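# Push the cart into the taped floor bay safely

## Task

Roll the cart so that all four of its wheels sit fully inside the taped bay on the floor, none touching the tape itself; the four jars on the cart must finish standing upright on the cart, every other labelled container must also finish upright, no container may touch the floor at any point, and the robot must not fall or be left leaning, since either of those counts as failure.

## Robot and tools

ROBOT. A base that can drive forward, sideways and turn on the spot, with a column about 1.7 m high. A carriage rides the column (lift_m, 0 to 1 m) and holds two six-joint arms, each ending in a five-finger hand. Arm bases sit about 0.57 m + lift_m above the floor; carriage parts hang roughly 0.15 m lower. A hand point reaches 0.78 m from its shoulder but only about 0.4 m below the arm base. Parked arm: joints 1-6 = 0, 0.05, 0.05, 1.45, 0, 0; parked, the robot is about 0.85 m wide, 0.65 m long. Cameras: carriage_camera (fixed, forward, tilted ~20 degrees down), left_wrist_camera and right_wrist_camera (on each wrist's little-finger side, aimed at the hand point).

FRAMES. Base frame: metres, origin on the floor below the base centre, x forward, y left, z up. The left_hand and right_hand readings are hand points in this frame; real hands usually sit a bit lower, more so at long reach or under load. base_odometry is in the frame the base had at scene start, counts wheel turns only (slip counts as travel), heading in rad, left positive, -3.142 to 3.142; it can drift a degree or two after turns or sideways moves.

move. One action per call. Keys:
- base: an object with exactly one key, each a relative offset from where the base last reported itself: translate_m (metres, forward +, -2 to 2), strafe_m (metres, left +, -2 to 2) or rotate_rad (radians, counter-clockwise/left +, -6.3 to 6.3).
- joints: one flat object for both arms, keyed by joint name; every value is an absolute target, not an offset. lift_m in metres. Per arm (left_/right_ prefix): joint1_rad -2.617 to 3.054 (yaw about vertical, 0 forward, + left); joint2_rad 0 to 3.141 (shoulder: 0 upper arm back level, 1.57 up, 3.14 forward level); joint3_rad 0 to 3.141 (elbow, 0 folded, 3.14 straight); joint4_rad -1.57 to 1.57 (wrist pitch, + lifts fingertips); joint5_rad -1.57 to 1.57 (wrist yaw, + turns fingertips to the RIGHT); joint6_rad -2.094 to 2.094 (hand roll, + clockwise viewed from forearm). Hand keys <side>_hand_little, _ring, _middle, _index, _thumb_bend, _thumb_turn: -1 closed to +1 open (thumb_turn -1 puts thumb opposite the fingers). <side>_hand_force_limit (-1 to 1, maps to about 0-10 N, 0-15 N for thumb) and <side>_hand_speed (-0.96 to 1; full speed from +0.48) are settings, not motions; at start they are 0 and -0.8.
- speeds: per-action top speeds: translate_m, strafe_m 0.02-0.5 m/s; rotate_rad 0.05-1.57 rad/s; lift_m 0.08-0.27 m/s (default 0.25).
- min_time_s: 0.1 to 8 s, least duration of each arm motion; too short speeds arms up and may overshoot.
- cameras: list of camera names or ["all"]; [] none.
- blocking: true/omitted waits until everything rests; false returns in about 0.5 s while motion continues.
A move without action just reports state and images. Unknown keys make a call invalid; out-of-range values are refused, and a refusal or an unplanned stop cancels the rest of that reply's move, wait and finished_scene calls.

Other tools: wait(seconds 0-10, cameras) lets time pass, returning early once running moves rest; stop(cameras) brakes everything still running (the base coasts a little first; stopped arms can keep pressing); zoom_image(camera, region [x0,y0,x1,y1] pixels, at most 504 per side) enlarges part of the latest image of a camera (images are 672x504); show_instructions shows reference pages; finished_scene ends the scene for good, and the result must stay in place without the robot.

RESULTS. The "move" line reads done, or the worst status. base_status / joint_status per motion: moving, done (base: wheels turned the full amount, even with slip), off_target (rested short, may still push), contact_stop (wheel or lift met resistance; target dropped), time_out (motion ran too long), not_followed (arm targets withheld because arms would come within millimetres of each other), limit_stop_at_motor_heat. on_its_own lists things the robot did uncommanded ("held at" is a target). motor_effort is percent of max, bracket = peak in last action; lift effort falling while lowering means a hand rests on something. <side>_hand_stopped_by gives six words (little, ring, middle, index, thumb_bend, thumb_turn): moving, target, force, stalled, fault. <side>_<motor>_load_n is fingertip force in N, + when pushed open; near 0 after a lost grip. MOTOR HOT warns at 75 °C; at 100 °C an OVER-TEMPERATURE FAULT drops that arm for 30-60 s, after which targets must be resent. "pictures" names image order.

PRACTICAL NOTES. Arms have no contact stop and keep pressing; the base does not check the arms, so a drive can bend an arm and still report done. Arm motion bows off the straight line; use min_time_s of 2 or more and small steps near objects. Do not leave arms stretched out while idle or driving; park them to cool. A pushed or pulled load, high carriage, stretched or loaded arms, or abrupt stops risk tipping; pulling on something held fast while the base drives away can pitch the robot forward. If pressed against something after a stop, back off about 0.2 m the way you came. Never let the arms strike or squeeze each other; a hard press ends the scene. With joint2 below 0.8, swinging joint1 outward 0.5 rad or more may hit the column. Avoid hitting fixed or heavy objects, dropping things, slamming, or pushing the cart so hard that jars topple or fall to the floor. Drive slowly when pushing the cart and check the wheel positions against the tape with the cameras before finishing.

Each tool is called after "Call:" as name(argument=value, ...) on one line, values as JSON.

Reference images:

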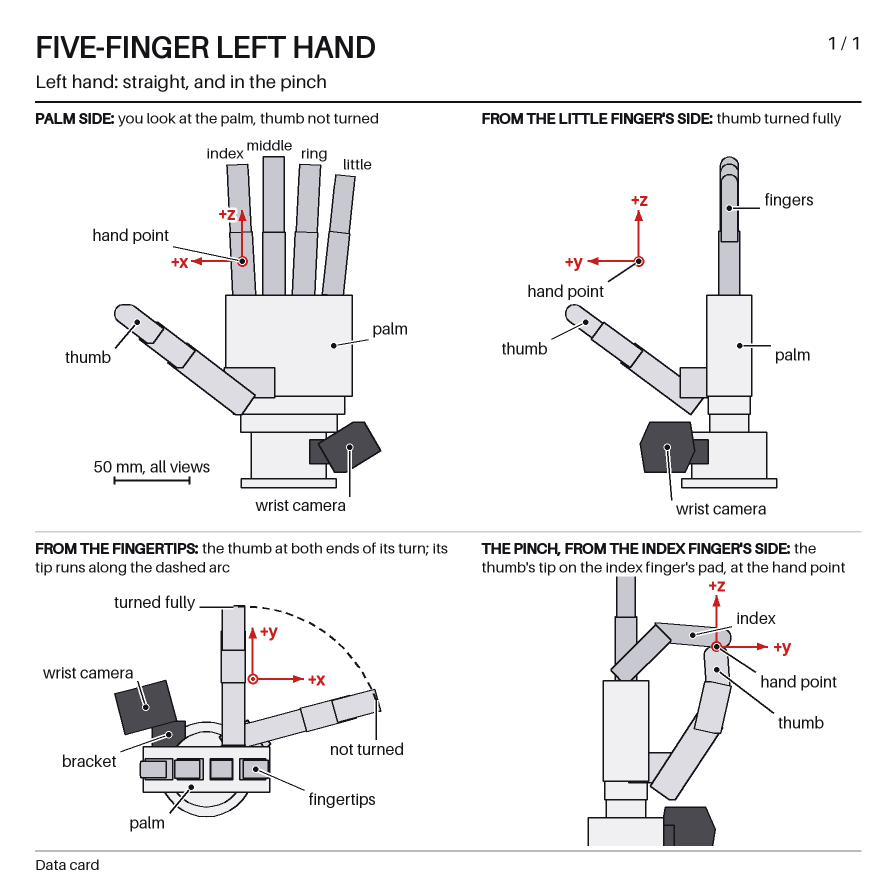

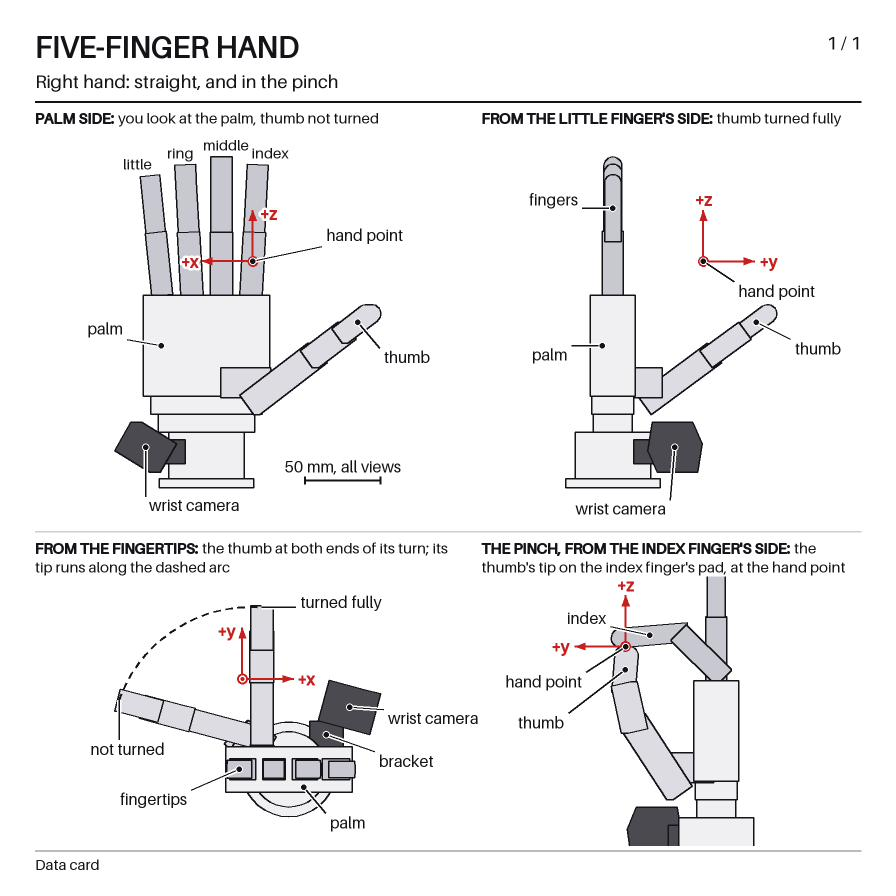

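## Session

Call:
move()

Scene clock: 0.00 s.
Joint torques (N m): no reading
base_odometry: x=+0.000 y=+0.000 heading=+0.000
base_status: not commanded
joint_positions: lift_m=+0.300 left_joint1_rad=-0.002 left_joint2_rad=+0.068 left_joint3_rad=+0.040 left_joint4_rad=+1.476 left_joint5_rad=-0.050 left_joint6_rad=-0.025 right_joint1_rad=-0.006 right_joint2_rad=+0.060 right_joint3_rad=+0.029 right_joint4_rad=+1.466 right_joint5_rad=-0.040 right_joint6_rad=+0.030 left_hand_little=+1.000 left_hand_ring=+1.000 left_hand_middle=+1.000 left_hand_index=+1.000 left_hand_thumb_turn=+1.000 left_hand_thumb_bend=+1.000 left_hand_force_limit=+0.000 left_hand_speed=-0.800 right_hand_little=+1.000 right_hand_ring=+1.000 right_hand_middle=+1.000 right_hand_index=+1.000 right_hand_thumb_turn=+1.000 right_hand_thumb_bend=+1.000 right_hand_force_limit=+0.000 right_hand_speed=-0.800
joint_status: not commanded
left_hand_stopped_by: target,target,target,target,target,target
right_hand_stopped_by: target,target,target,target,target,target
left_little_load_n: 0.0
left_ring_load_n: 0.0
left_middle_load_n: 0.0
left_index_load_n: 0.0
left_thumb_bend_load_n: 0.0
left_thumb_turn_load_n: 0.0
right_little_load_n: 0.0
right_ring_load_n: 0.0
right_middle_load_n: 0.0
right_index_load_n: 0.0
right_thumb_bend_load_n: 0.0
right_thumb_turn_load_n: 0.0
motor_effort: lift_m=+36 drive_wheels=-1
left_hand: x=+0.3185 y=+0.2752 z=+1.3427 quat_wxyz=(+0.697, -0.061, +0.025, -0.714) (m; base frame)
right_hand: x=+0.3215 y=-0.2582 z=+1.3359 quat_wxyz=(+0.715, -0.061, +0.035, -0.696) (m; base frame)
pictures: carriage_camera, left_wrist_camera, right_wrist_camera

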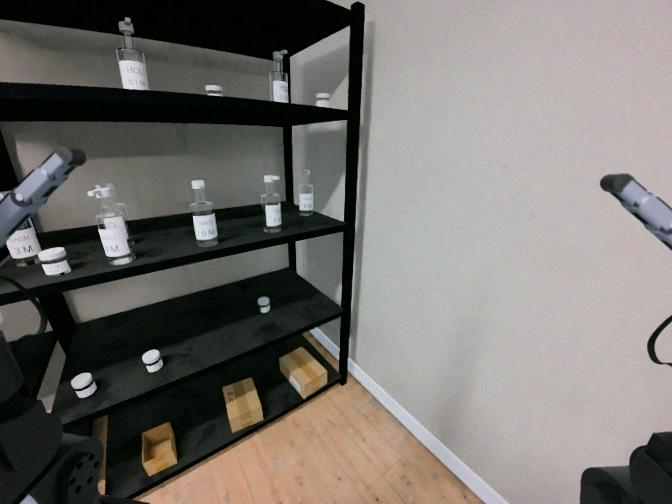

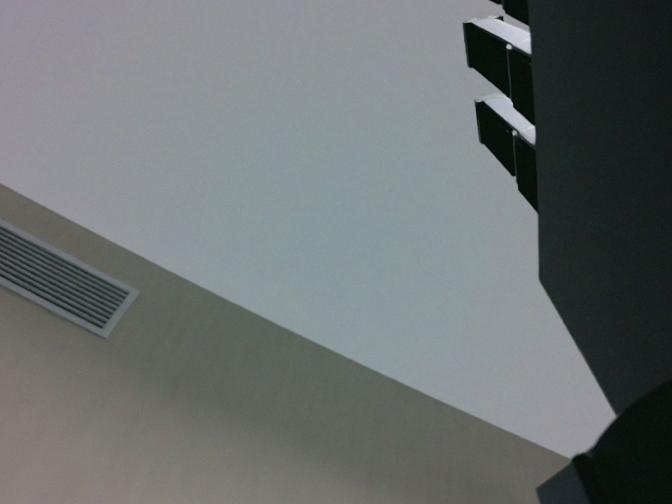

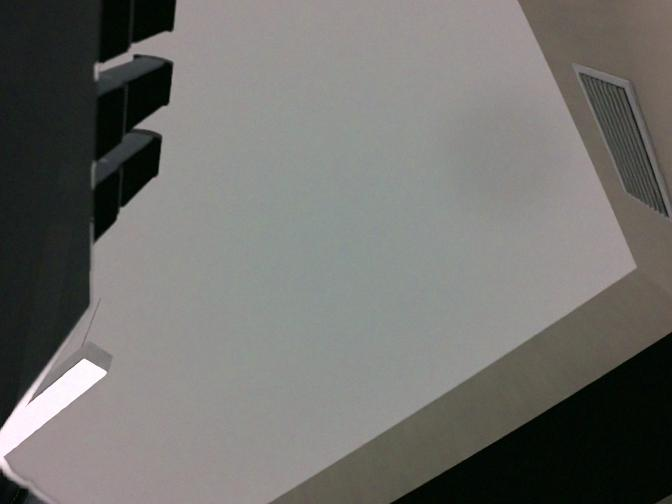

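Call:
move(base={"rotate_rad": 1.3}, speeds={"rotate_rad": 0.6}, cameras=["carriage_camera"])

Call:
move(base={"rotate_rad": 1.3}, speeds={"rotate_rad": 0.6}, cameras=["carriage_camera"])

Call:
move(base={"rotate_rad": 1.3}, speeds={"rotate_rad": 0.6}, cameras=["carriage_camera"])

Call:
move(base={"rotate_rad": 1.3}, speeds={"rotate_rad": 0.6}, cameras=["carriage_camera"])

Scene clock: 6.40 s.
Joint torques (N m): left_arm=[0.02 3.81 4.74 -0.19 -0.01 -0.1] | right_arm=[0.42 4.08 6.56 -0.01 0.03 0.11]
move: done
base_odometry: x=+0.000 y=+0.000 heading=+1.300
base_status: done
joint_positions: lift_m=+0.300 left_joint1_rad=-0.002 left_joint2_rad=+0.068 left_joint3_rad=+0.040 left_joint4_rad=+1.476 left_joint5_rad=-0.050 left_joint6_rad=-0.025 right_joint1_rad=-0.006 right_joint2_rad=+0.060 right_joint3_rad=+0.029 right_joint4_rad=+1.466 right_joint5_rad=-0.040 right_joint6_rad=+0.030 left_hand_little=+1.000 left_hand_ring=+1.000 left_hand_middle=+1.000 left_hand_index=+1.000 left_hand_thumb_turn=+1.000 left_hand_thumb_bend=+1.000 left_hand_force_limit=+0.000 left_hand_speed=-0.800 right_hand_little=+1.000 right_hand_ring=+1.000 right_hand_middle=+1.000 right_hand_index=+1.000 right_hand_thumb_turn=+1.000 right_hand_thumb_bend=+1.000 right_hand_force_limit=+0.000 right_hand_speed=-0.800
joint_status: not commanded
left_hand_stopped_by: target,target,target,target,target,target
right_hand_stopped_by: target,target,target,target,target,target
left_little_load_n: 0.0
left_ring_load_n: 0.0
left_middle_load_n: 0.0
left_index_load_n: 0.0
left_thumb_bend_load_n: 0.0
left_thumb_turn_load_n: 0.0
right_little_load_n: 0.0
right_ring_load_n: 0.0
right_middle_load_n: 0.0
right_index_load_n: 0.0
right_thumb_bend_load_n: 0.0
right_thumb_turn_load_n: 0.0
motor_effort: lift_m=+33(40) drive_wheels=+5(14)
left_hand: x=+0.3185 y=+0.2752 z=+1.3427 quat_wxyz=(+0.697, -0.061, +0.025, -0.714) (m; base frame)
right_hand: x=+0.3215 y=-0.2582 z=+1.3359 quat_wxyz=(+0.715, -0.061, +0.035, -0.696) (m; base frame)
pictures: carriage_camera

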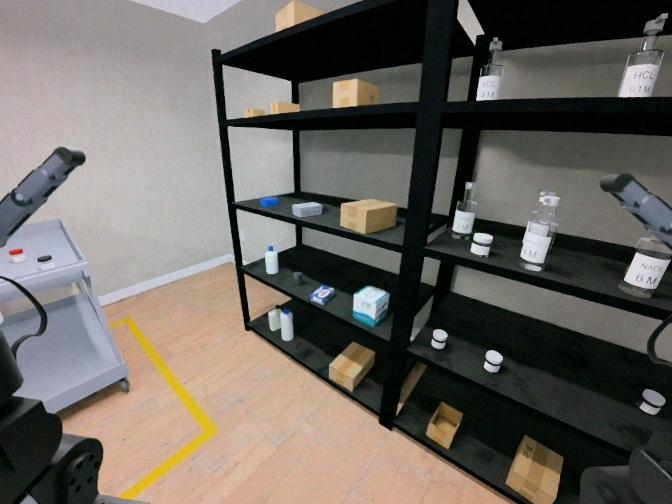

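Scene clock: 9.63 s.
Joint torques (N m): left_arm=[-0.01 3.81 4.75 -0.18 -0.01 -0.1] | right_arm=[0.5 3.92 6.45 -0.02 0 0.13]
move: done
base_odometry: x=+0.000 y=+0.000 heading=+2.599
base_status: done
joint_positions: lift_m=+0.300 left_joint1_rad=-0.002 left_joint2_rad=+0.068 left_joint3_rad=+0.040 left_joint4_rad=+1.476 left_joint5_rad=-0.050 left_joint6_rad=-0.025 right_joint1_rad=-0.006 right_joint2_rad=+0.060 right_joint3_rad=+0.029 right_joint4_rad=+1.465 right_joint5_rad=-0.040 right_joint6_rad=+0.030 left_hand_little=+1.000 left_hand_ring=+1.000 left_hand_middle=+1.000 left_hand_index=+1.000 left_hand_thumb_turn=+1.000 left_hand_thumb_bend=+1.000 left_hand_force_limit=+0.000 left_hand_speed=-0.800 right_hand_little=+1.000 right_hand_ring=+1.000 right_hand_middle=+1.000 right_hand_index=+1.000 right_hand_thumb_turn=+1.000 right_hand_thumb_bend=+1.000 right_hand_force_limit=+0.000 right_hand_speed=-0.800
joint_status: not commanded
left_hand_stopped_by: target,target,target,target,target,target
right_hand_stopped_by: target,target,target,target,target,target
left_little_load_n: 0.0
left_ring_load_n: 0.0
left_middle_load_n: 0.0
left_index_load_n: 0.0
left_thumb_bend_load_n: 0.0
left_thumb_turn_load_n: 0.0
right_little_load_n: 0.0
right_ring_load_n: 0.0
right_middle_load_n: 0.0
right_index_load_n: 0.0
right_thumb_bend_load_n: 0.0
right_thumb_turn_load_n: 0.0
motor_effort: lift_m=+35(39) drive_wheels=+5(13)
left_hand: x=+0.3185 y=+0.2752 z=+1.3427 quat_wxyz=(+0.697, -0.061, +0.025, -0.714) (m; base frame)
right_hand: x=+0.3216 y=-0.2582 z=+1.3359 quat_wxyz=(+0.715, -0.061, +0.035, -0.696) (m; base frame)
pictures: carriage_camera

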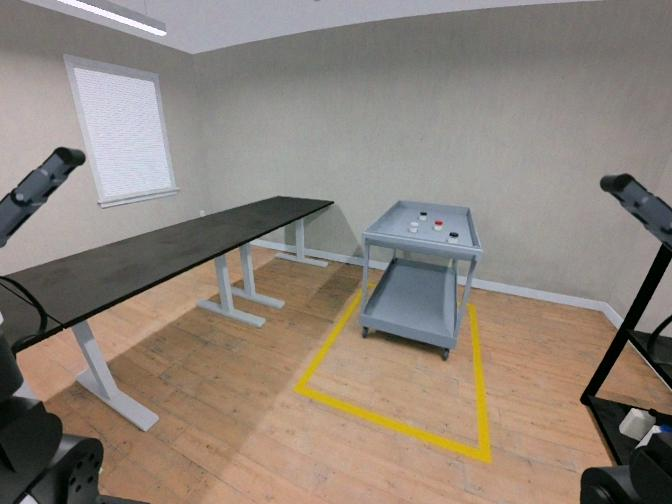

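Scene clock: 12.87 s.
Joint torques (N m): left_arm=[0.01 3.79 4.75 -0.19 0 -0.1] | right_arm=[0.36 4.03 6.57 0.01 0.05 0.11]
move: done
base_odometry: x=+0.000 y=+0.000 heading=-2.384
base_status: done
joint_positions: lift_m=+0.300 left_joint1_rad=-0.002 left_joint2_rad=+0.068 left_joint3_rad=+0.040 left_joint4_rad=+1.476 left_joint5_rad=-0.050 left_joint6_rad=-0.025 right_joint1_rad=-0.006 right_joint2_rad=+0.060 right_joint3_rad=+0.029 right_joint4_rad=+1.465 right_joint5_rad=-0.040 right_joint6_rad=+0.030 left_hand_little=+1.000 left_hand_ring=+1.000 left_hand_middle=+1.000 left_hand_index=+1.000 left_hand_thumb_turn=+1.000 left_hand_thumb_bend=+1.000 left_hand_force_limit=+0.000 left_hand_speed=-0.800 right_hand_little=+1.000 right_hand_ring=+1.000 right_hand_middle=+1.000 right_hand_index=+1.000 right_hand_thumb_turn=+1.000 right_hand_thumb_bend=+1.000 right_hand_force_limit=+0.000 right_hand_speed=-0.800
joint_status: not commanded
left_hand_stopped_by: target,target,target,target,target,target
right_hand_stopped_by: target,target,target,target,target,target
left_little_load_n: 0.0
left_ring_load_n: 0.0
left_middle_load_n: 0.0
left_index_load_n: 0.0
left_thumb_bend_load_n: 0.0
left_thumb_turn_load_n: 0.0
right_little_load_n: 0.0
right_ring_load_n: 0.0
right_middle_load_n: 0.0
right_index_load_n: 0.0
right_thumb_bend_load_n: 0.0
right_thumb_turn_load_n: 0.0
motor_effort: lift_m=+36(40) drive_wheels=+5(15)
left_hand: x=+0.3185 y=+0.2752 z=+1.3427 quat_wxyz=(+0.697, -0.061, +0.025, -0.714) (m; base frame)
right_hand: x=+0.3217 y=-0.2582 z=+1.3358 quat_wxyz=(+0.715, -0.062, +0.035, -0.696) (m; base frame)
pictures: carriage_camera

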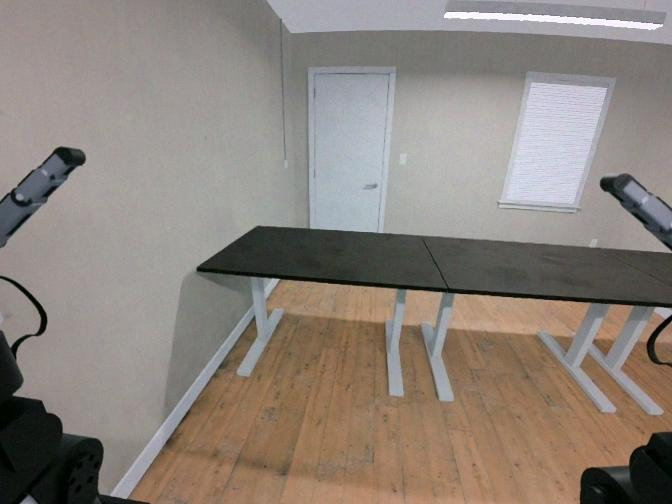

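Scene clock: 16.10 s.
Joint torques (N m): left_arm=[0.01 3.79 4.74 -0.18 -0.01 -0.11] | right_arm=[0.4 4.07 6.64 0.02 0.06 0.08]
move: done
base_odometry: x=+0.000 y=+0.000 heading=-1.085
base_status: done
joint_positions: lift_m=+0.300 left_joint1_rad=-0.002 left_joint2_rad=+0.068 left_joint3_rad=+0.040 left_joint4_rad=+1.476 left_joint5_rad=-0.050 left_joint6_rad=-0.025 right_joint1_rad=-0.006 right_joint2_rad=+0.060 right_joint3_rad=+0.029 right_joint4_rad=+1.464 right_joint5_rad=-0.040 right_joint6_rad=+0.030 left_hand_little=+1.000 left_hand_ring=+1.000 left_hand_middle=+1.000 left_hand_index=+1.000 left_hand_thumb_turn=+1.000 left_hand_thumb_bend=+1.000 left_hand_force_limit=+0.000 left_hand_speed=-0.800 right_hand_little=+1.000 right_hand_ring=+1.000 right_hand_middle=+1.000 right_hand_index=+1.000 right_hand_thumb_turn=+1.000 right_hand_thumb_bend=+1.000 right_hand_force_limit=+0.000 right_hand_speed=-0.800
joint_status: not commanded
left_hand_stopped_by: target,target,target,target,target,target
right_hand_stopped_by: target,target,target,target,target,target
left_little_load_n: 0.0
left_ring_load_n: 0.0
left_middle_load_n: 0.0
left_index_load_n: 0.0
left_thumb_bend_load_n: 0.0
left_thumb_turn_load_n: 0.0
right_little_load_n: 0.0
right_ring_load_n: 0.0
right_middle_load_n: 0.0
right_index_load_n: 0.0
right_thumb_bend_load_n: 0.0
right_thumb_turn_load_n: 0.0
motor_effort: lift_m=+36(39) drive_wheels=+5(14)
left_hand: x=+0.3185 y=+0.2752 z=+1.3427 quat_wxyz=(+0.697, -0.061, +0.025, -0.714) (m; base frame)
right_hand: x=+0.3218 y=-0.2582 z=+1.3358 quat_wxyz=(+0.715, -0.062, +0.035, -0.696) (m; base frame)
pictures: carriage_camera

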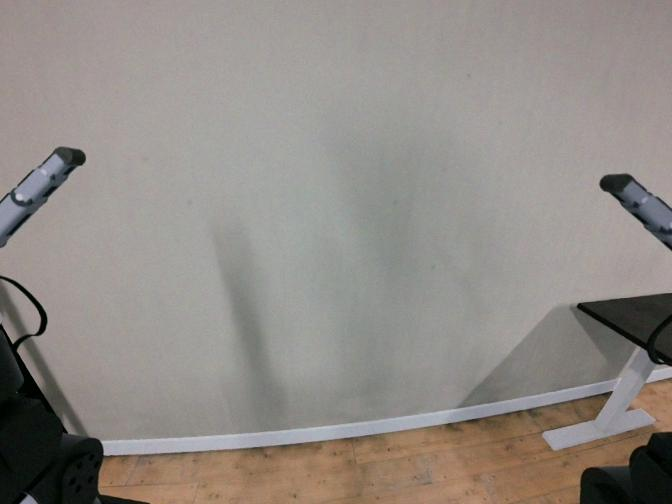

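Call:
move(base={"rotate_rad": -2.55}, cameras=["carriage_camera"])

Call:
zoom_image(camera="carriage_camera", region=[280, 180, 520, 380])

Scene clock: 22.20 s.
Joint torques (N m): left_arm=[-0.01 3.78 4.75 -0.17 -0.01 -0.11] | right_arm=[0.34 4 6.68 0.03 0.06 0.12]
move: done
base_odometry: x=+0.000 y=+0.000 heading=+2.649
base_status: done
joint_positions: lift_m=+0.300 left_joint1_rad=-0.002 left_joint2_rad=+0.068 left_joint3_rad=+0.040 left_joint4_rad=+1.474 left_joint5_rad=-0.050 left_joint6_rad=-0.025 right_joint1_rad=-0.006 right_joint2_rad=+0.060 right_joint3_rad=+0.029 right_joint4_rad=+1.464 right_joint5_rad=-0.040 right_joint6_rad=+0.030 left_hand_little=+1.000 left_hand_ring=+1.000 left_hand_middle=+1.000 left_hand_index=+1.000 left_hand_thumb_turn=+1.000 left_hand_thumb_bend=+1.000 left_hand_force_limit=+0.000 left_hand_speed=-0.800 right_hand_little=+1.000 right_hand_ring=+1.000 right_hand_middle=+1.000 right_hand_index=+1.000 right_hand_thumb_turn=+1.000 right_hand_thumb_bend=+1.000 right_hand_force_limit=+0.000 right_hand_speed=-0.800
joint_status: not commanded
left_hand_stopped_by: target,target,target,target,target,target
right_hand_stopped_by: target,target,target,target,target,target
left_little_load_n: 0.0
left_ring_load_n: 0.0
left_middle_load_n: 0.5
left_index_load_n: 0.0
left_thumb_bend_load_n: 0.0
left_thumb_turn_load_n: 0.0
right_little_load_n: 0.0
right_ring_load_n: 0.0
right_middle_load_n: 0.0
right_index_load_n: 0.0
right_thumb_bend_load_n: 0.0
right_thumb_turn_load_n: 0.0
motor_effort: lift_m=+39(40) drive_wheels=+5(15)
left_hand: x=+0.3189 y=+0.2752 z=+1.3426 quat_wxyz=(+0.697, -0.062, +0.026, -0.714) (m; base frame)
right_hand: x=+0.3218 y=-0.2583 z=+1.3358 quat_wxyz=(+0.715, -0.062, +0.035, -0.696) (m; base frame)
pictures: carriage_camera

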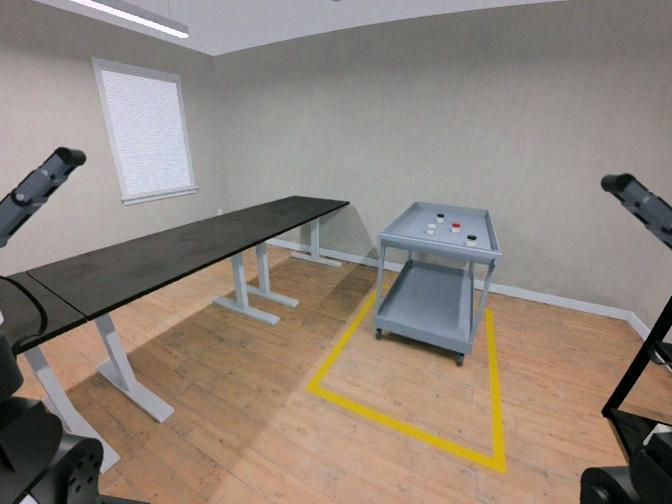

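Scaled by 2.100 from the camera's 672x504 image, which has a finer 960x720 frame.

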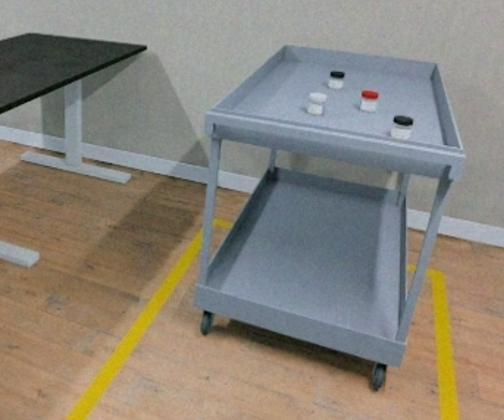

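Call:
move(base={"rotate_rad": -0.447}, cameras=[])

Call:
move(base={"strafe_m": 0.17}, speeds={"strafe_m": 0.2}, cameras=["carriage_camera"])

Scene clock: 35.00 s.
Joint torques (N m): left_arm=[-0.02 3.78 4.75 -0.17 -0.01 -0.1] | right_arm=[0.38 3.9 6.39 0.05 0.03 0.12]
move: done
base_odometry: x=+0.000 y=+0.000 heading=+2.202
base_status: done
joint_positions: lift_m=+0.300 left_joint1_rad=-0.002 left_joint2_rad=+0.068 left_joint3_rad=+0.040 left_joint4_rad=+1.474 left_joint5_rad=-0.050 left_joint6_rad=-0.025 right_joint1_rad=-0.006 right_joint2_rad=+0.060 right_joint3_rad=+0.029 right_joint4_rad=+1.464 right_joint5_rad=-0.040 right_joint6_rad=+0.030 left_hand_little=+1.000 left_hand_ring=+1.000 left_hand_middle=+1.000 left_hand_index=+1.000 left_hand_thumb_turn=+1.000 left_hand_thumb_bend=+1.000 left_hand_force_limit=+0.000 left_hand_speed=-0.800 right_hand_little=+1.000 right_hand_ring=+1.000 right_hand_middle=+1.000 right_hand_index=+1.000 right_hand_thumb_turn=+1.000 right_hand_thumb_bend=+1.000 right_hand_force_limit=+0.000 right_hand_speed=-0.800
joint_status: not commanded
left_hand_stopped_by: target,target,target,target,target,target
right_hand_stopped_by: target,target,target,target,target,target
left_little_load_n: 0.0
left_ring_load_n: 0.0
left_middle_load_n: 0.0
left_index_load_n: 0.0
left_thumb_bend_load_n: 0.0
left_thumb_turn_load_n: 0.0
right_little_load_n: 0.0
right_ring_load_n: 0.0
right_middle_load_n: 0.0
right_index_load_n: 0.0
right_thumb_bend_load_n: 0.5
right_thumb_turn_load_n: 0.0
motor_effort: lift_m=+34(40) drive_wheels=+5(12)
left_hand: x=+0.3189 y=+0.2752 z=+1.3426 quat_wxyz=(+0.697, -0.062, +0.026, -0.714) (m; base frame)
right_hand: x=+0.3219 y=-0.2583 z=+1.3358 quat_wxyz=(+0.715, -0.062, +0.035, -0.696) (m; base frame)
pictures: none
No camera images: "cameras" was empty.

Scene clock: 37.03 s.
Joint torques (N m): left_arm=[0.01 3.79 4.75 -0.17 0 -0.1] | right_arm=[0.39 3.99 6.5 0 0.02 0.11]
move: done
base_odometry: x=-0.137 y=-0.100 heading=+2.201
base_status: done
joint_positions: lift_m=+0.300 left_joint1_rad=-0.002 left_joint2_rad=+0.068 left_joint3_rad=+0.040 left_joint4_rad=+1.474 left_joint5_rad=-0.050 left_joint6_rad=-0.025 right_joint1_rad=-0.006 right_joint2_rad=+0.060 right_joint3_rad=+0.029 right_joint4_rad=+1.464 right_joint5_rad=-0.040 right_joint6_rad=+0.030 left_hand_little=+1.000 left_hand_ring=+1.000 left_hand_middle=+1.000 left_hand_index=+1.000 left_hand_thumb_turn=+1.000 left_hand_thumb_bend=+1.000 left_hand_force_limit=+0.000 left_hand_speed=-0.800 right_hand_little=+1.000 right_hand_ring=+1.000 right_hand_middle=+1.000 right_hand_index=+1.000 right_hand_thumb_turn=+1.000 right_hand_thumb_bend=+1.000 right_hand_force_limit=+0.000 right_hand_speed=-0.800
joint_status: not commanded
left_hand_stopped_by: target,target,target,target,target,target
right_hand_stopped_by: target,target,target,target,target,target
left_little_load_n: 0.0
left_ring_load_n: 0.0
left_middle_load_n: 0.0
left_index_load_n: 0.0
left_thumb_bend_load_n: 0.0
left_thumb_turn_load_n: 0.0
right_little_load_n: 0.0
right_ring_load_n: 0.0
right_middle_load_n: 0.0
right_index_load_n: 0.0
right_thumb_bend_load_n: 0.0
right_thumb_turn_load_n: 0.0
motor_effort: lift_m=+37(39) drive_wheels=-9(15)
left_hand: x=+0.3189 y=+0.2753 z=+1.3426 quat_wxyz=(+0.697, -0.062, +0.026, -0.714) (m; base frame)
right_hand: x=+0.3219 y=-0.2582 z=+1.3358 quat_wxyz=(+0.715, -0.062, +0.035, -0.696) (m; base frame)
pictures: carriage_camera

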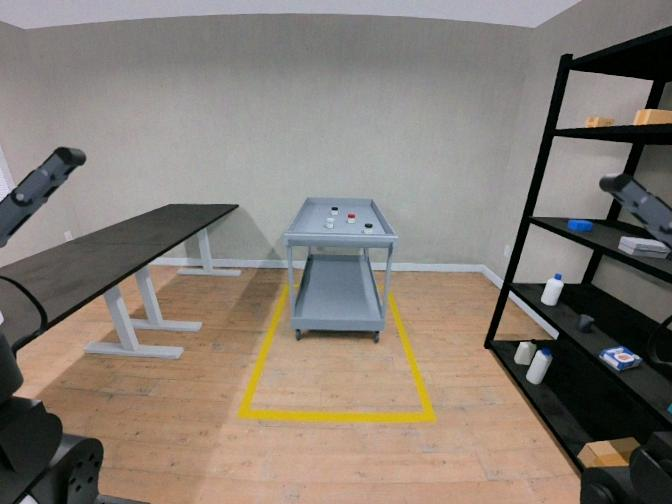

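Call:
zoom_image(camera="carriage_camera", region=[230, 180, 450, 430])

Scaled by 2.016 from the camera's 672x504 image, which has a finer 960x720 frame.

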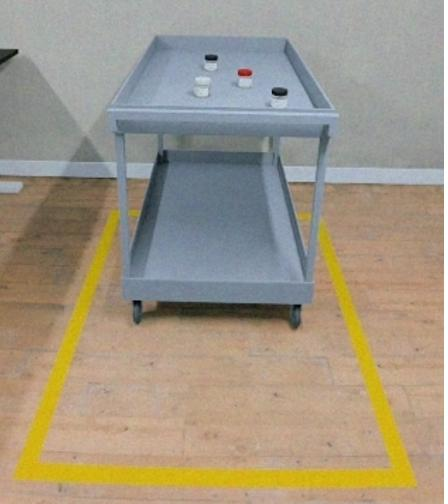

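Call:
move(base={"translate_m": 0.75}, speeds={"translate_m": 0.25}, cameras=["carriage_camera"])

Call:
zoom_image(camera="carriage_camera", region=[200, 170, 470, 400])

Scene clock: 53.10 s.
Joint torques (N m): left_arm=[-0.01 3.79 4.75 -0.17 -0.01 -0.11] | right_arm=[0.35 3.99 6.57 -0.01 0.03 0.08]
move: done
base_odometry: x=-0.580 y=+0.505 heading=+2.202
base_status: done
joint_positions: lift_m=+0.300 left_joint1_rad=-0.002 left_joint2_rad=+0.068 left_joint3_rad=+0.040 left_joint4_rad=+1.474 left_joint5_rad=-0.050 left_joint6_rad=-0.025 right_joint1_rad=-0.006 right_joint2_rad=+0.060 right_joint3_rad=+0.029 right_joint4_rad=+1.466 right_joint5_rad=-0.040 right_joint6_rad=+0.030 left_hand_little=+1.000 left_hand_ring=+1.000 left_hand_middle=+1.000 left_hand_index=+1.000 left_hand_thumb_turn=+1.000 left_hand_thumb_bend=+1.000 left_hand_force_limit=+0.000 left_hand_speed=-0.800 right_hand_little=+1.000 right_hand_ring=+1.000 right_hand_middle=+1.000 right_hand_index=+1.000 right_hand_thumb_turn=+1.000 right_hand_thumb_bend=+1.000 right_hand_force_limit=+0.000 right_hand_speed=-0.800
joint_status: not commanded
left_hand_stopped_by: target,target,target,target,target,target
right_hand_stopped_by: target,target,target,target,target,target
left_little_load_n: 0.0
left_ring_load_n: 0.0
left_middle_load_n: 0.0
left_index_load_n: 0.0
left_thumb_bend_load_n: 0.0
left_thumb_turn_load_n: 0.0
right_little_load_n: 0.0
right_ring_load_n: 0.0
right_middle_load_n: 0.0
right_index_load_n: 0.0
right_thumb_bend_load_n: 0.0
right_thumb_turn_load_n: 0.0
motor_effort: lift_m=+38(40) drive_wheels=-5(12)
left_hand: x=+0.3189 y=+0.2753 z=+1.3426 quat_wxyz=(+0.697, -0.062, +0.026, -0.714) (m; base frame)
right_hand: x=+0.3213 y=-0.2582 z=+1.3360 quat_wxyz=(+0.715, -0.061, +0.035, -0.696) (m; base frame)
pictures: carriage_camera

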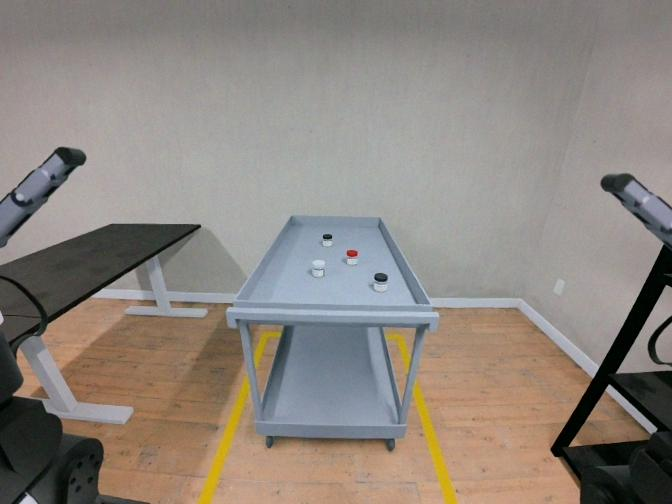

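Scaled by 1.867 from the camera's 672x504 image, which has a finer 960x720 frame.

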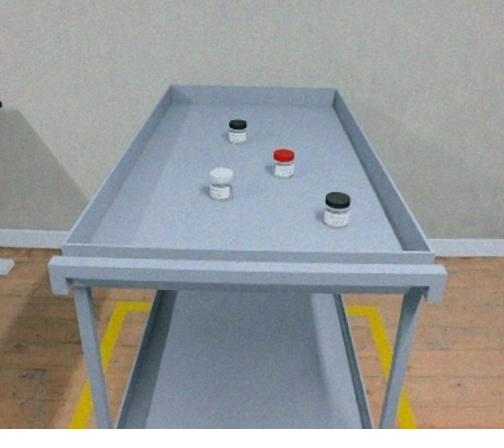

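Call:
move(joints={"left_joint1_rad": 0, "left_joint2_rad": 1.2, "left_joint3_rad": 1.2, "left_joint4_rad": 0, "left_joint5_rad": 0, "left_joint6_rad": 0, "right_joint1_rad": 0, "right_joint2_rad": 1.2, "right_joint3_rad": 1.2, "right_joint4_rad": 0, "right_joint5_rad": 0, "right_joint6_rad": 0}, min_time_s=4, cameras=["all"])

Scene clock: 70.90 s.
Joint torques (N m): left_arm=[0.18 -3.3 7.79 1.79 0.05 -0.03] | right_arm=[1.02 -2.5 10.96 2.2 0.06 0.03]
move: done
base_odometry: x=-0.580 y=+0.505 heading=+2.202
base_status: not commanded
joint_positions: lift_m=+0.300 left_joint1_rad=-0.002 left_joint2_rad=+1.191 left_joint3_rad=+1.178 left_joint4_rad=+0.021 left_joint5_rad=-0.008 left_joint6_rad=-0.007 right_joint1_rad=-0.006 right_joint2_rad=+1.194 right_joint3_rad=+1.169 right_joint4_rad=+0.004 right_joint5_rad=-0.008 right_joint6_rad=+0.011 left_hand_little=+1.000 left_hand_ring=+1.000 left_hand_middle=+1.000 left_hand_index=+1.000 left_hand_thumb_turn=+1.000 left_hand_thumb_bend=+1.000 left_hand_force_limit=+0.000 left_hand_speed=-0.800 right_hand_little=+1.000 right_hand_ring=+1.000 right_hand_middle=+1.000 right_hand_index=+1.000 right_hand_thumb_turn=+1.000 right_hand_thumb_bend=+1.000 right_hand_force_limit=+0.000 right_hand_speed=-0.800
joint_status: all done
left_hand_stopped_by: target,target,target,target,target,target
right_hand_stopped_by: target,target,target,target,target,target
left_little_load_n: 0.0
left_ring_load_n: 0.0
left_middle_load_n: 0.0
left_index_load_n: 0.0
left_thumb_bend_load_n: 0.0
left_thumb_turn_load_n: 0.0
right_little_load_n: 0.0
right_ring_load_n: 0.0
right_middle_load_n: -0.5
right_index_load_n: 0.0
right_thumb_bend_load_n: 0.0
right_thumb_turn_load_n: 0.0
motor_effort: lift_m=+36(39) drive_wheels=+3(5)
left_hand: x=+0.6601 y=+0.2674 z=+1.2555 quat_wxyz=(+0.502, -0.501, +0.495, -0.502) (m; base frame)
right_hand: x=+0.6596 y=-0.2677 z=+1.2447 quat_wxyz=(+0.498, -0.503, +0.508, -0.491) (m; base frame)
pictures: carriage_camera, left_wrist_camera, right_wrist_camera

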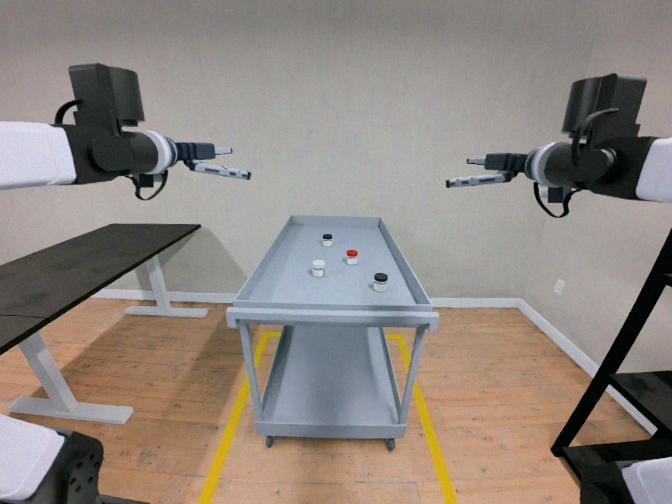

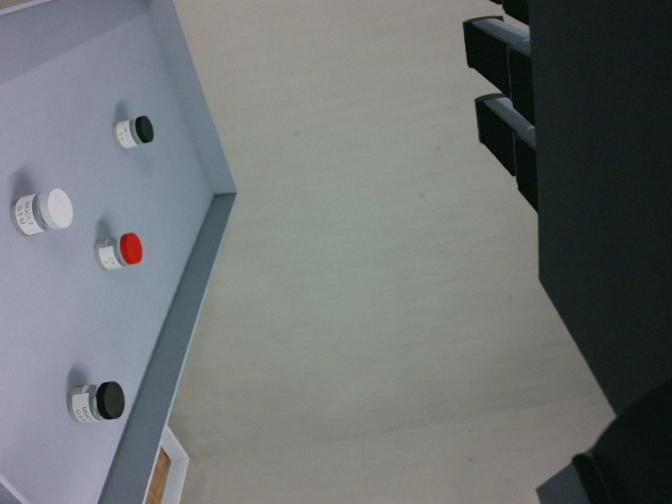

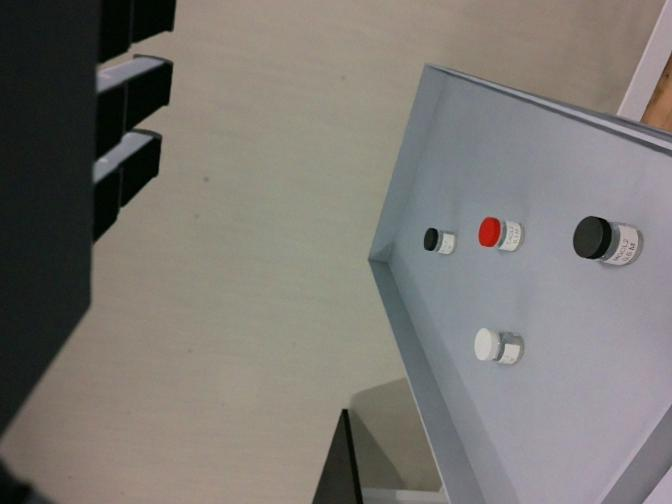

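Call:
move(joints={"lift_m": 0.45, "left_joint1_rad": -0.3, "left_joint2_rad": 1.9, "left_joint3_rad": 1.6, "left_joint4_rad": -1.27, "left_joint5_rad": 0, "left_joint6_rad": -0.3, "right_joint1_rad": 0.3, "right_joint2_rad": 1.9, "right_joint3_rad": 1.6, "right_joint4_rad": -1.27, "right_joint5_rad": 0, "right_joint6_rad": 0.3}, min_time_s=4, cameras=["all"])

Scene clock: 89.23 s.
Joint torques (N m): left_arm=[-0.53 -7.64 6.31 -0.02 0.05 -0.17] | right_arm=[0.96 -6.58 8.79 0.11 0.07 0.19]
move: done
base_odometry: x=-0.580 y=+0.505 heading=+2.202
base_status: not commanded
joint_positions: lift_m=+0.450 left_joint1_rad=-0.295 left_joint2_rad=+1.885 left_joint3_rad=+1.582 left_joint4_rad=-1.252 left_joint5_rad=-0.007 left_joint6_rad=-0.293 right_joint1_rad=+0.294 right_joint2_rad=+1.894 right_joint3_rad=+1.574 right_joint4_rad=-1.255 right_joint5_rad=-0.007 right_joint6_rad=+0.289 left_hand_little=+1.000 left_hand_ring=+1.000 left_hand_middle=+1.000 left_hand_index=+1.000 left_hand_thumb_turn=+1.000 left_hand_thumb_bend=+1.000 left_hand_force_limit=+0.000 left_hand_speed=-0.800 right_hand_little=+1.000 right_hand_ring=+1.000 right_hand_middle=+1.000 right_hand_index=+1.000 right_hand_thumb_turn=+1.000 right_hand_thumb_bend=+1.000 right_hand_force_limit=+0.000 right_hand_speed=-0.800
joint_status: all done
left_hand_stopped_by: target,target,target,target,target,target
right_hand_stopped_by: target,target,target,target,target,target
left_little_load_n: 0.0
left_ring_load_n: 0.0
left_middle_load_n: 0.5
left_index_load_n: 0.0
left_thumb_bend_load_n: 0.0
left_thumb_turn_load_n: 0.0
right_little_load_n: 0.0
right_ring_load_n: -0.5
right_middle_load_n: 0.0
right_index_load_n: 0.0
right_thumb_bend_load_n: 0.0
right_thumb_turn_load_n: 0.0
motor_effort: lift_m=+39(49) drive_wheels=+3(5)
left_hand: x=+0.5057 y=+0.1648 z=+1.1270 quat_wxyz=(+0.007, -0.707, +0.708, -0.005) (m; base frame)
right_hand: x=+0.5017 y=-0.1636 z=+1.1238 quat_wxyz=(+0.000, -0.709, +0.705, +0.004) (m; base frame)
pictures: carriage_camera, left_wrist_camera, right_wrist_camera

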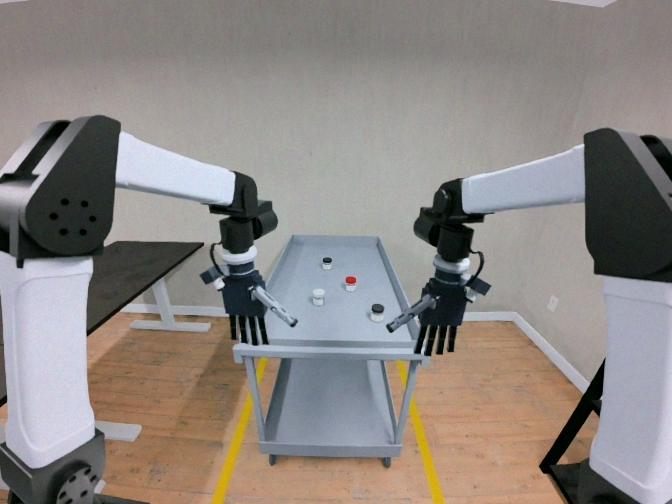

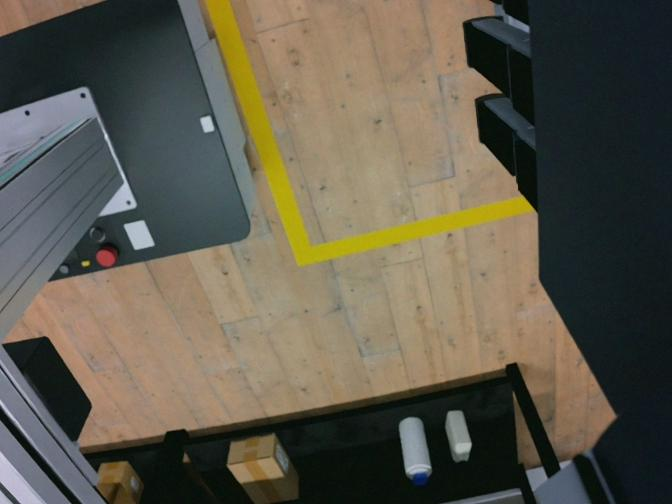

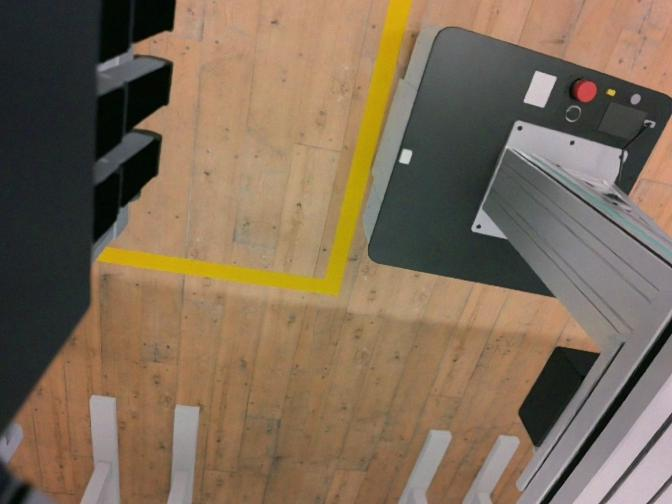

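Call:
zoom_image(camera="carriage_camera", region=[200, 220, 470, 400])

Scaled by 1.867 from the camera's 672x504 image, which has a finer 960x720 frame.

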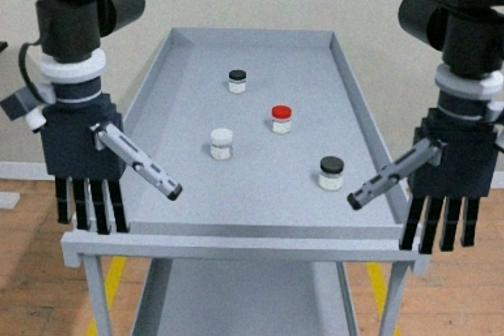

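Call:
move(base={"translate_m": 0.25}, speeds={"translate_m": 0.15}, cameras=["all"])

Call:
zoom_image(camera="carriage_camera", region=[180, 240, 490, 480])

Scene clock: 98.80 s.
Joint torques (N m): left_arm=[-0.42 -7.84 6.3 0.05 0.04 -0.18] | right_arm=[0.85 -6.82 8.7 0.19 0.06 0.2]
move: done
base_odometry: x=-0.728 y=+0.707 heading=+2.202
base_status: done
joint_positions: lift_m=+0.450 left_joint1_rad=-0.296 left_joint2_rad=+1.887 left_joint3_rad=+1.582 left_joint4_rad=-1.259 left_joint5_rad=-0.007 left_joint6_rad=-0.293 right_joint1_rad=+0.296 right_joint2_rad=+1.897 right_joint3_rad=+1.574 right_joint4_rad=-1.262 right_joint5_rad=-0.006 right_joint6_rad=+0.289 left_hand_little=+1.000 left_hand_ring=+1.000 left_hand_middle=+1.000 left_hand_index=+1.000 left_hand_thumb_turn=+1.000 left_hand_thumb_bend=+1.000 left_hand_force_limit=+0.000 left_hand_speed=-0.800 right_hand_little=+1.000 right_hand_ring=+1.000 right_hand_middle=+1.000 right_hand_index=+1.000 right_hand_thumb_turn=+1.000 right_hand_thumb_bend=+1.000 right_hand_force_limit=+0.000 right_hand_speed=-0.800
joint_status: not commanded
left_hand_stopped_by: target,target,target,target,target,target
right_hand_stopped_by: target,target,target,target,target,target
left_little_load_n: 0.0
left_ring_load_n: 0.0
left_middle_load_n: 0.0
left_index_load_n: 0.0
left_thumb_bend_load_n: 0.0
left_thumb_turn_load_n: 0.0
right_little_load_n: 0.0
right_ring_load_n: 0.0
right_middle_load_n: 0.0
right_index_load_n: 0.0
right_thumb_bend_load_n: 0.0
right_thumb_turn_load_n: 0.0
motor_effort: lift_m=+38(43) drive_wheels=+4(15)
left_hand: x=+0.5038 y=+0.1650 z=+1.1267 quat_wxyz=(+0.005, -0.706, +0.708, -0.001) (m; base frame)
right_hand: x=+0.4997 y=-0.1637 z=+1.1232 quat_wxyz=(-0.004, -0.709, +0.705, +0.006) (m; base frame)
pictures: carriage_camera, left_wrist_camera, right_wrist_camera

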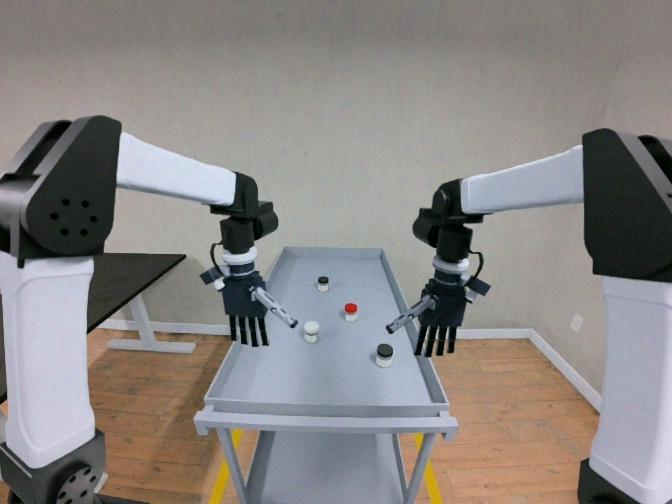

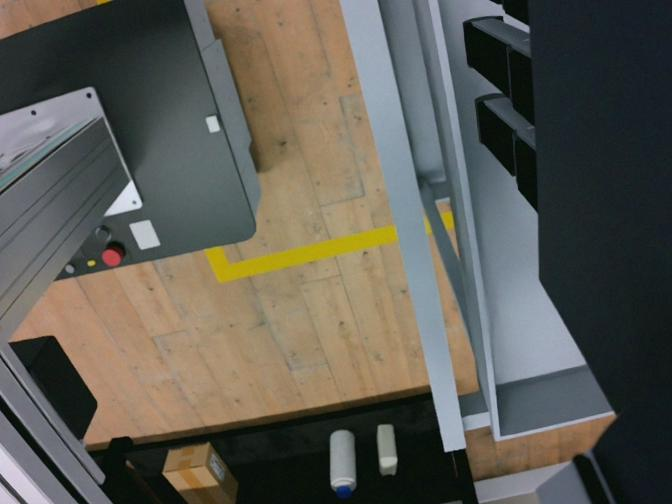

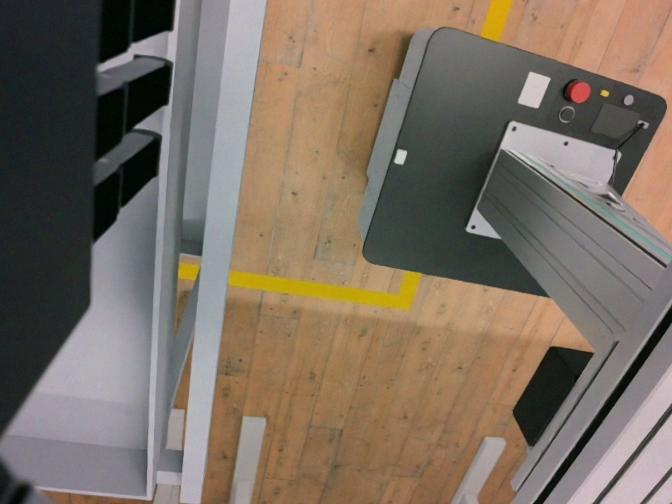

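Scaled by 1.626 from the camera's 672x504 image, which has a finer 960x720 frame.

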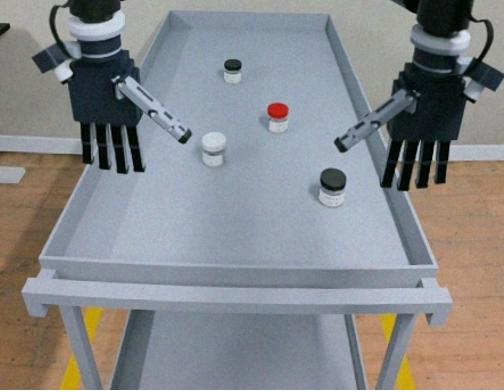

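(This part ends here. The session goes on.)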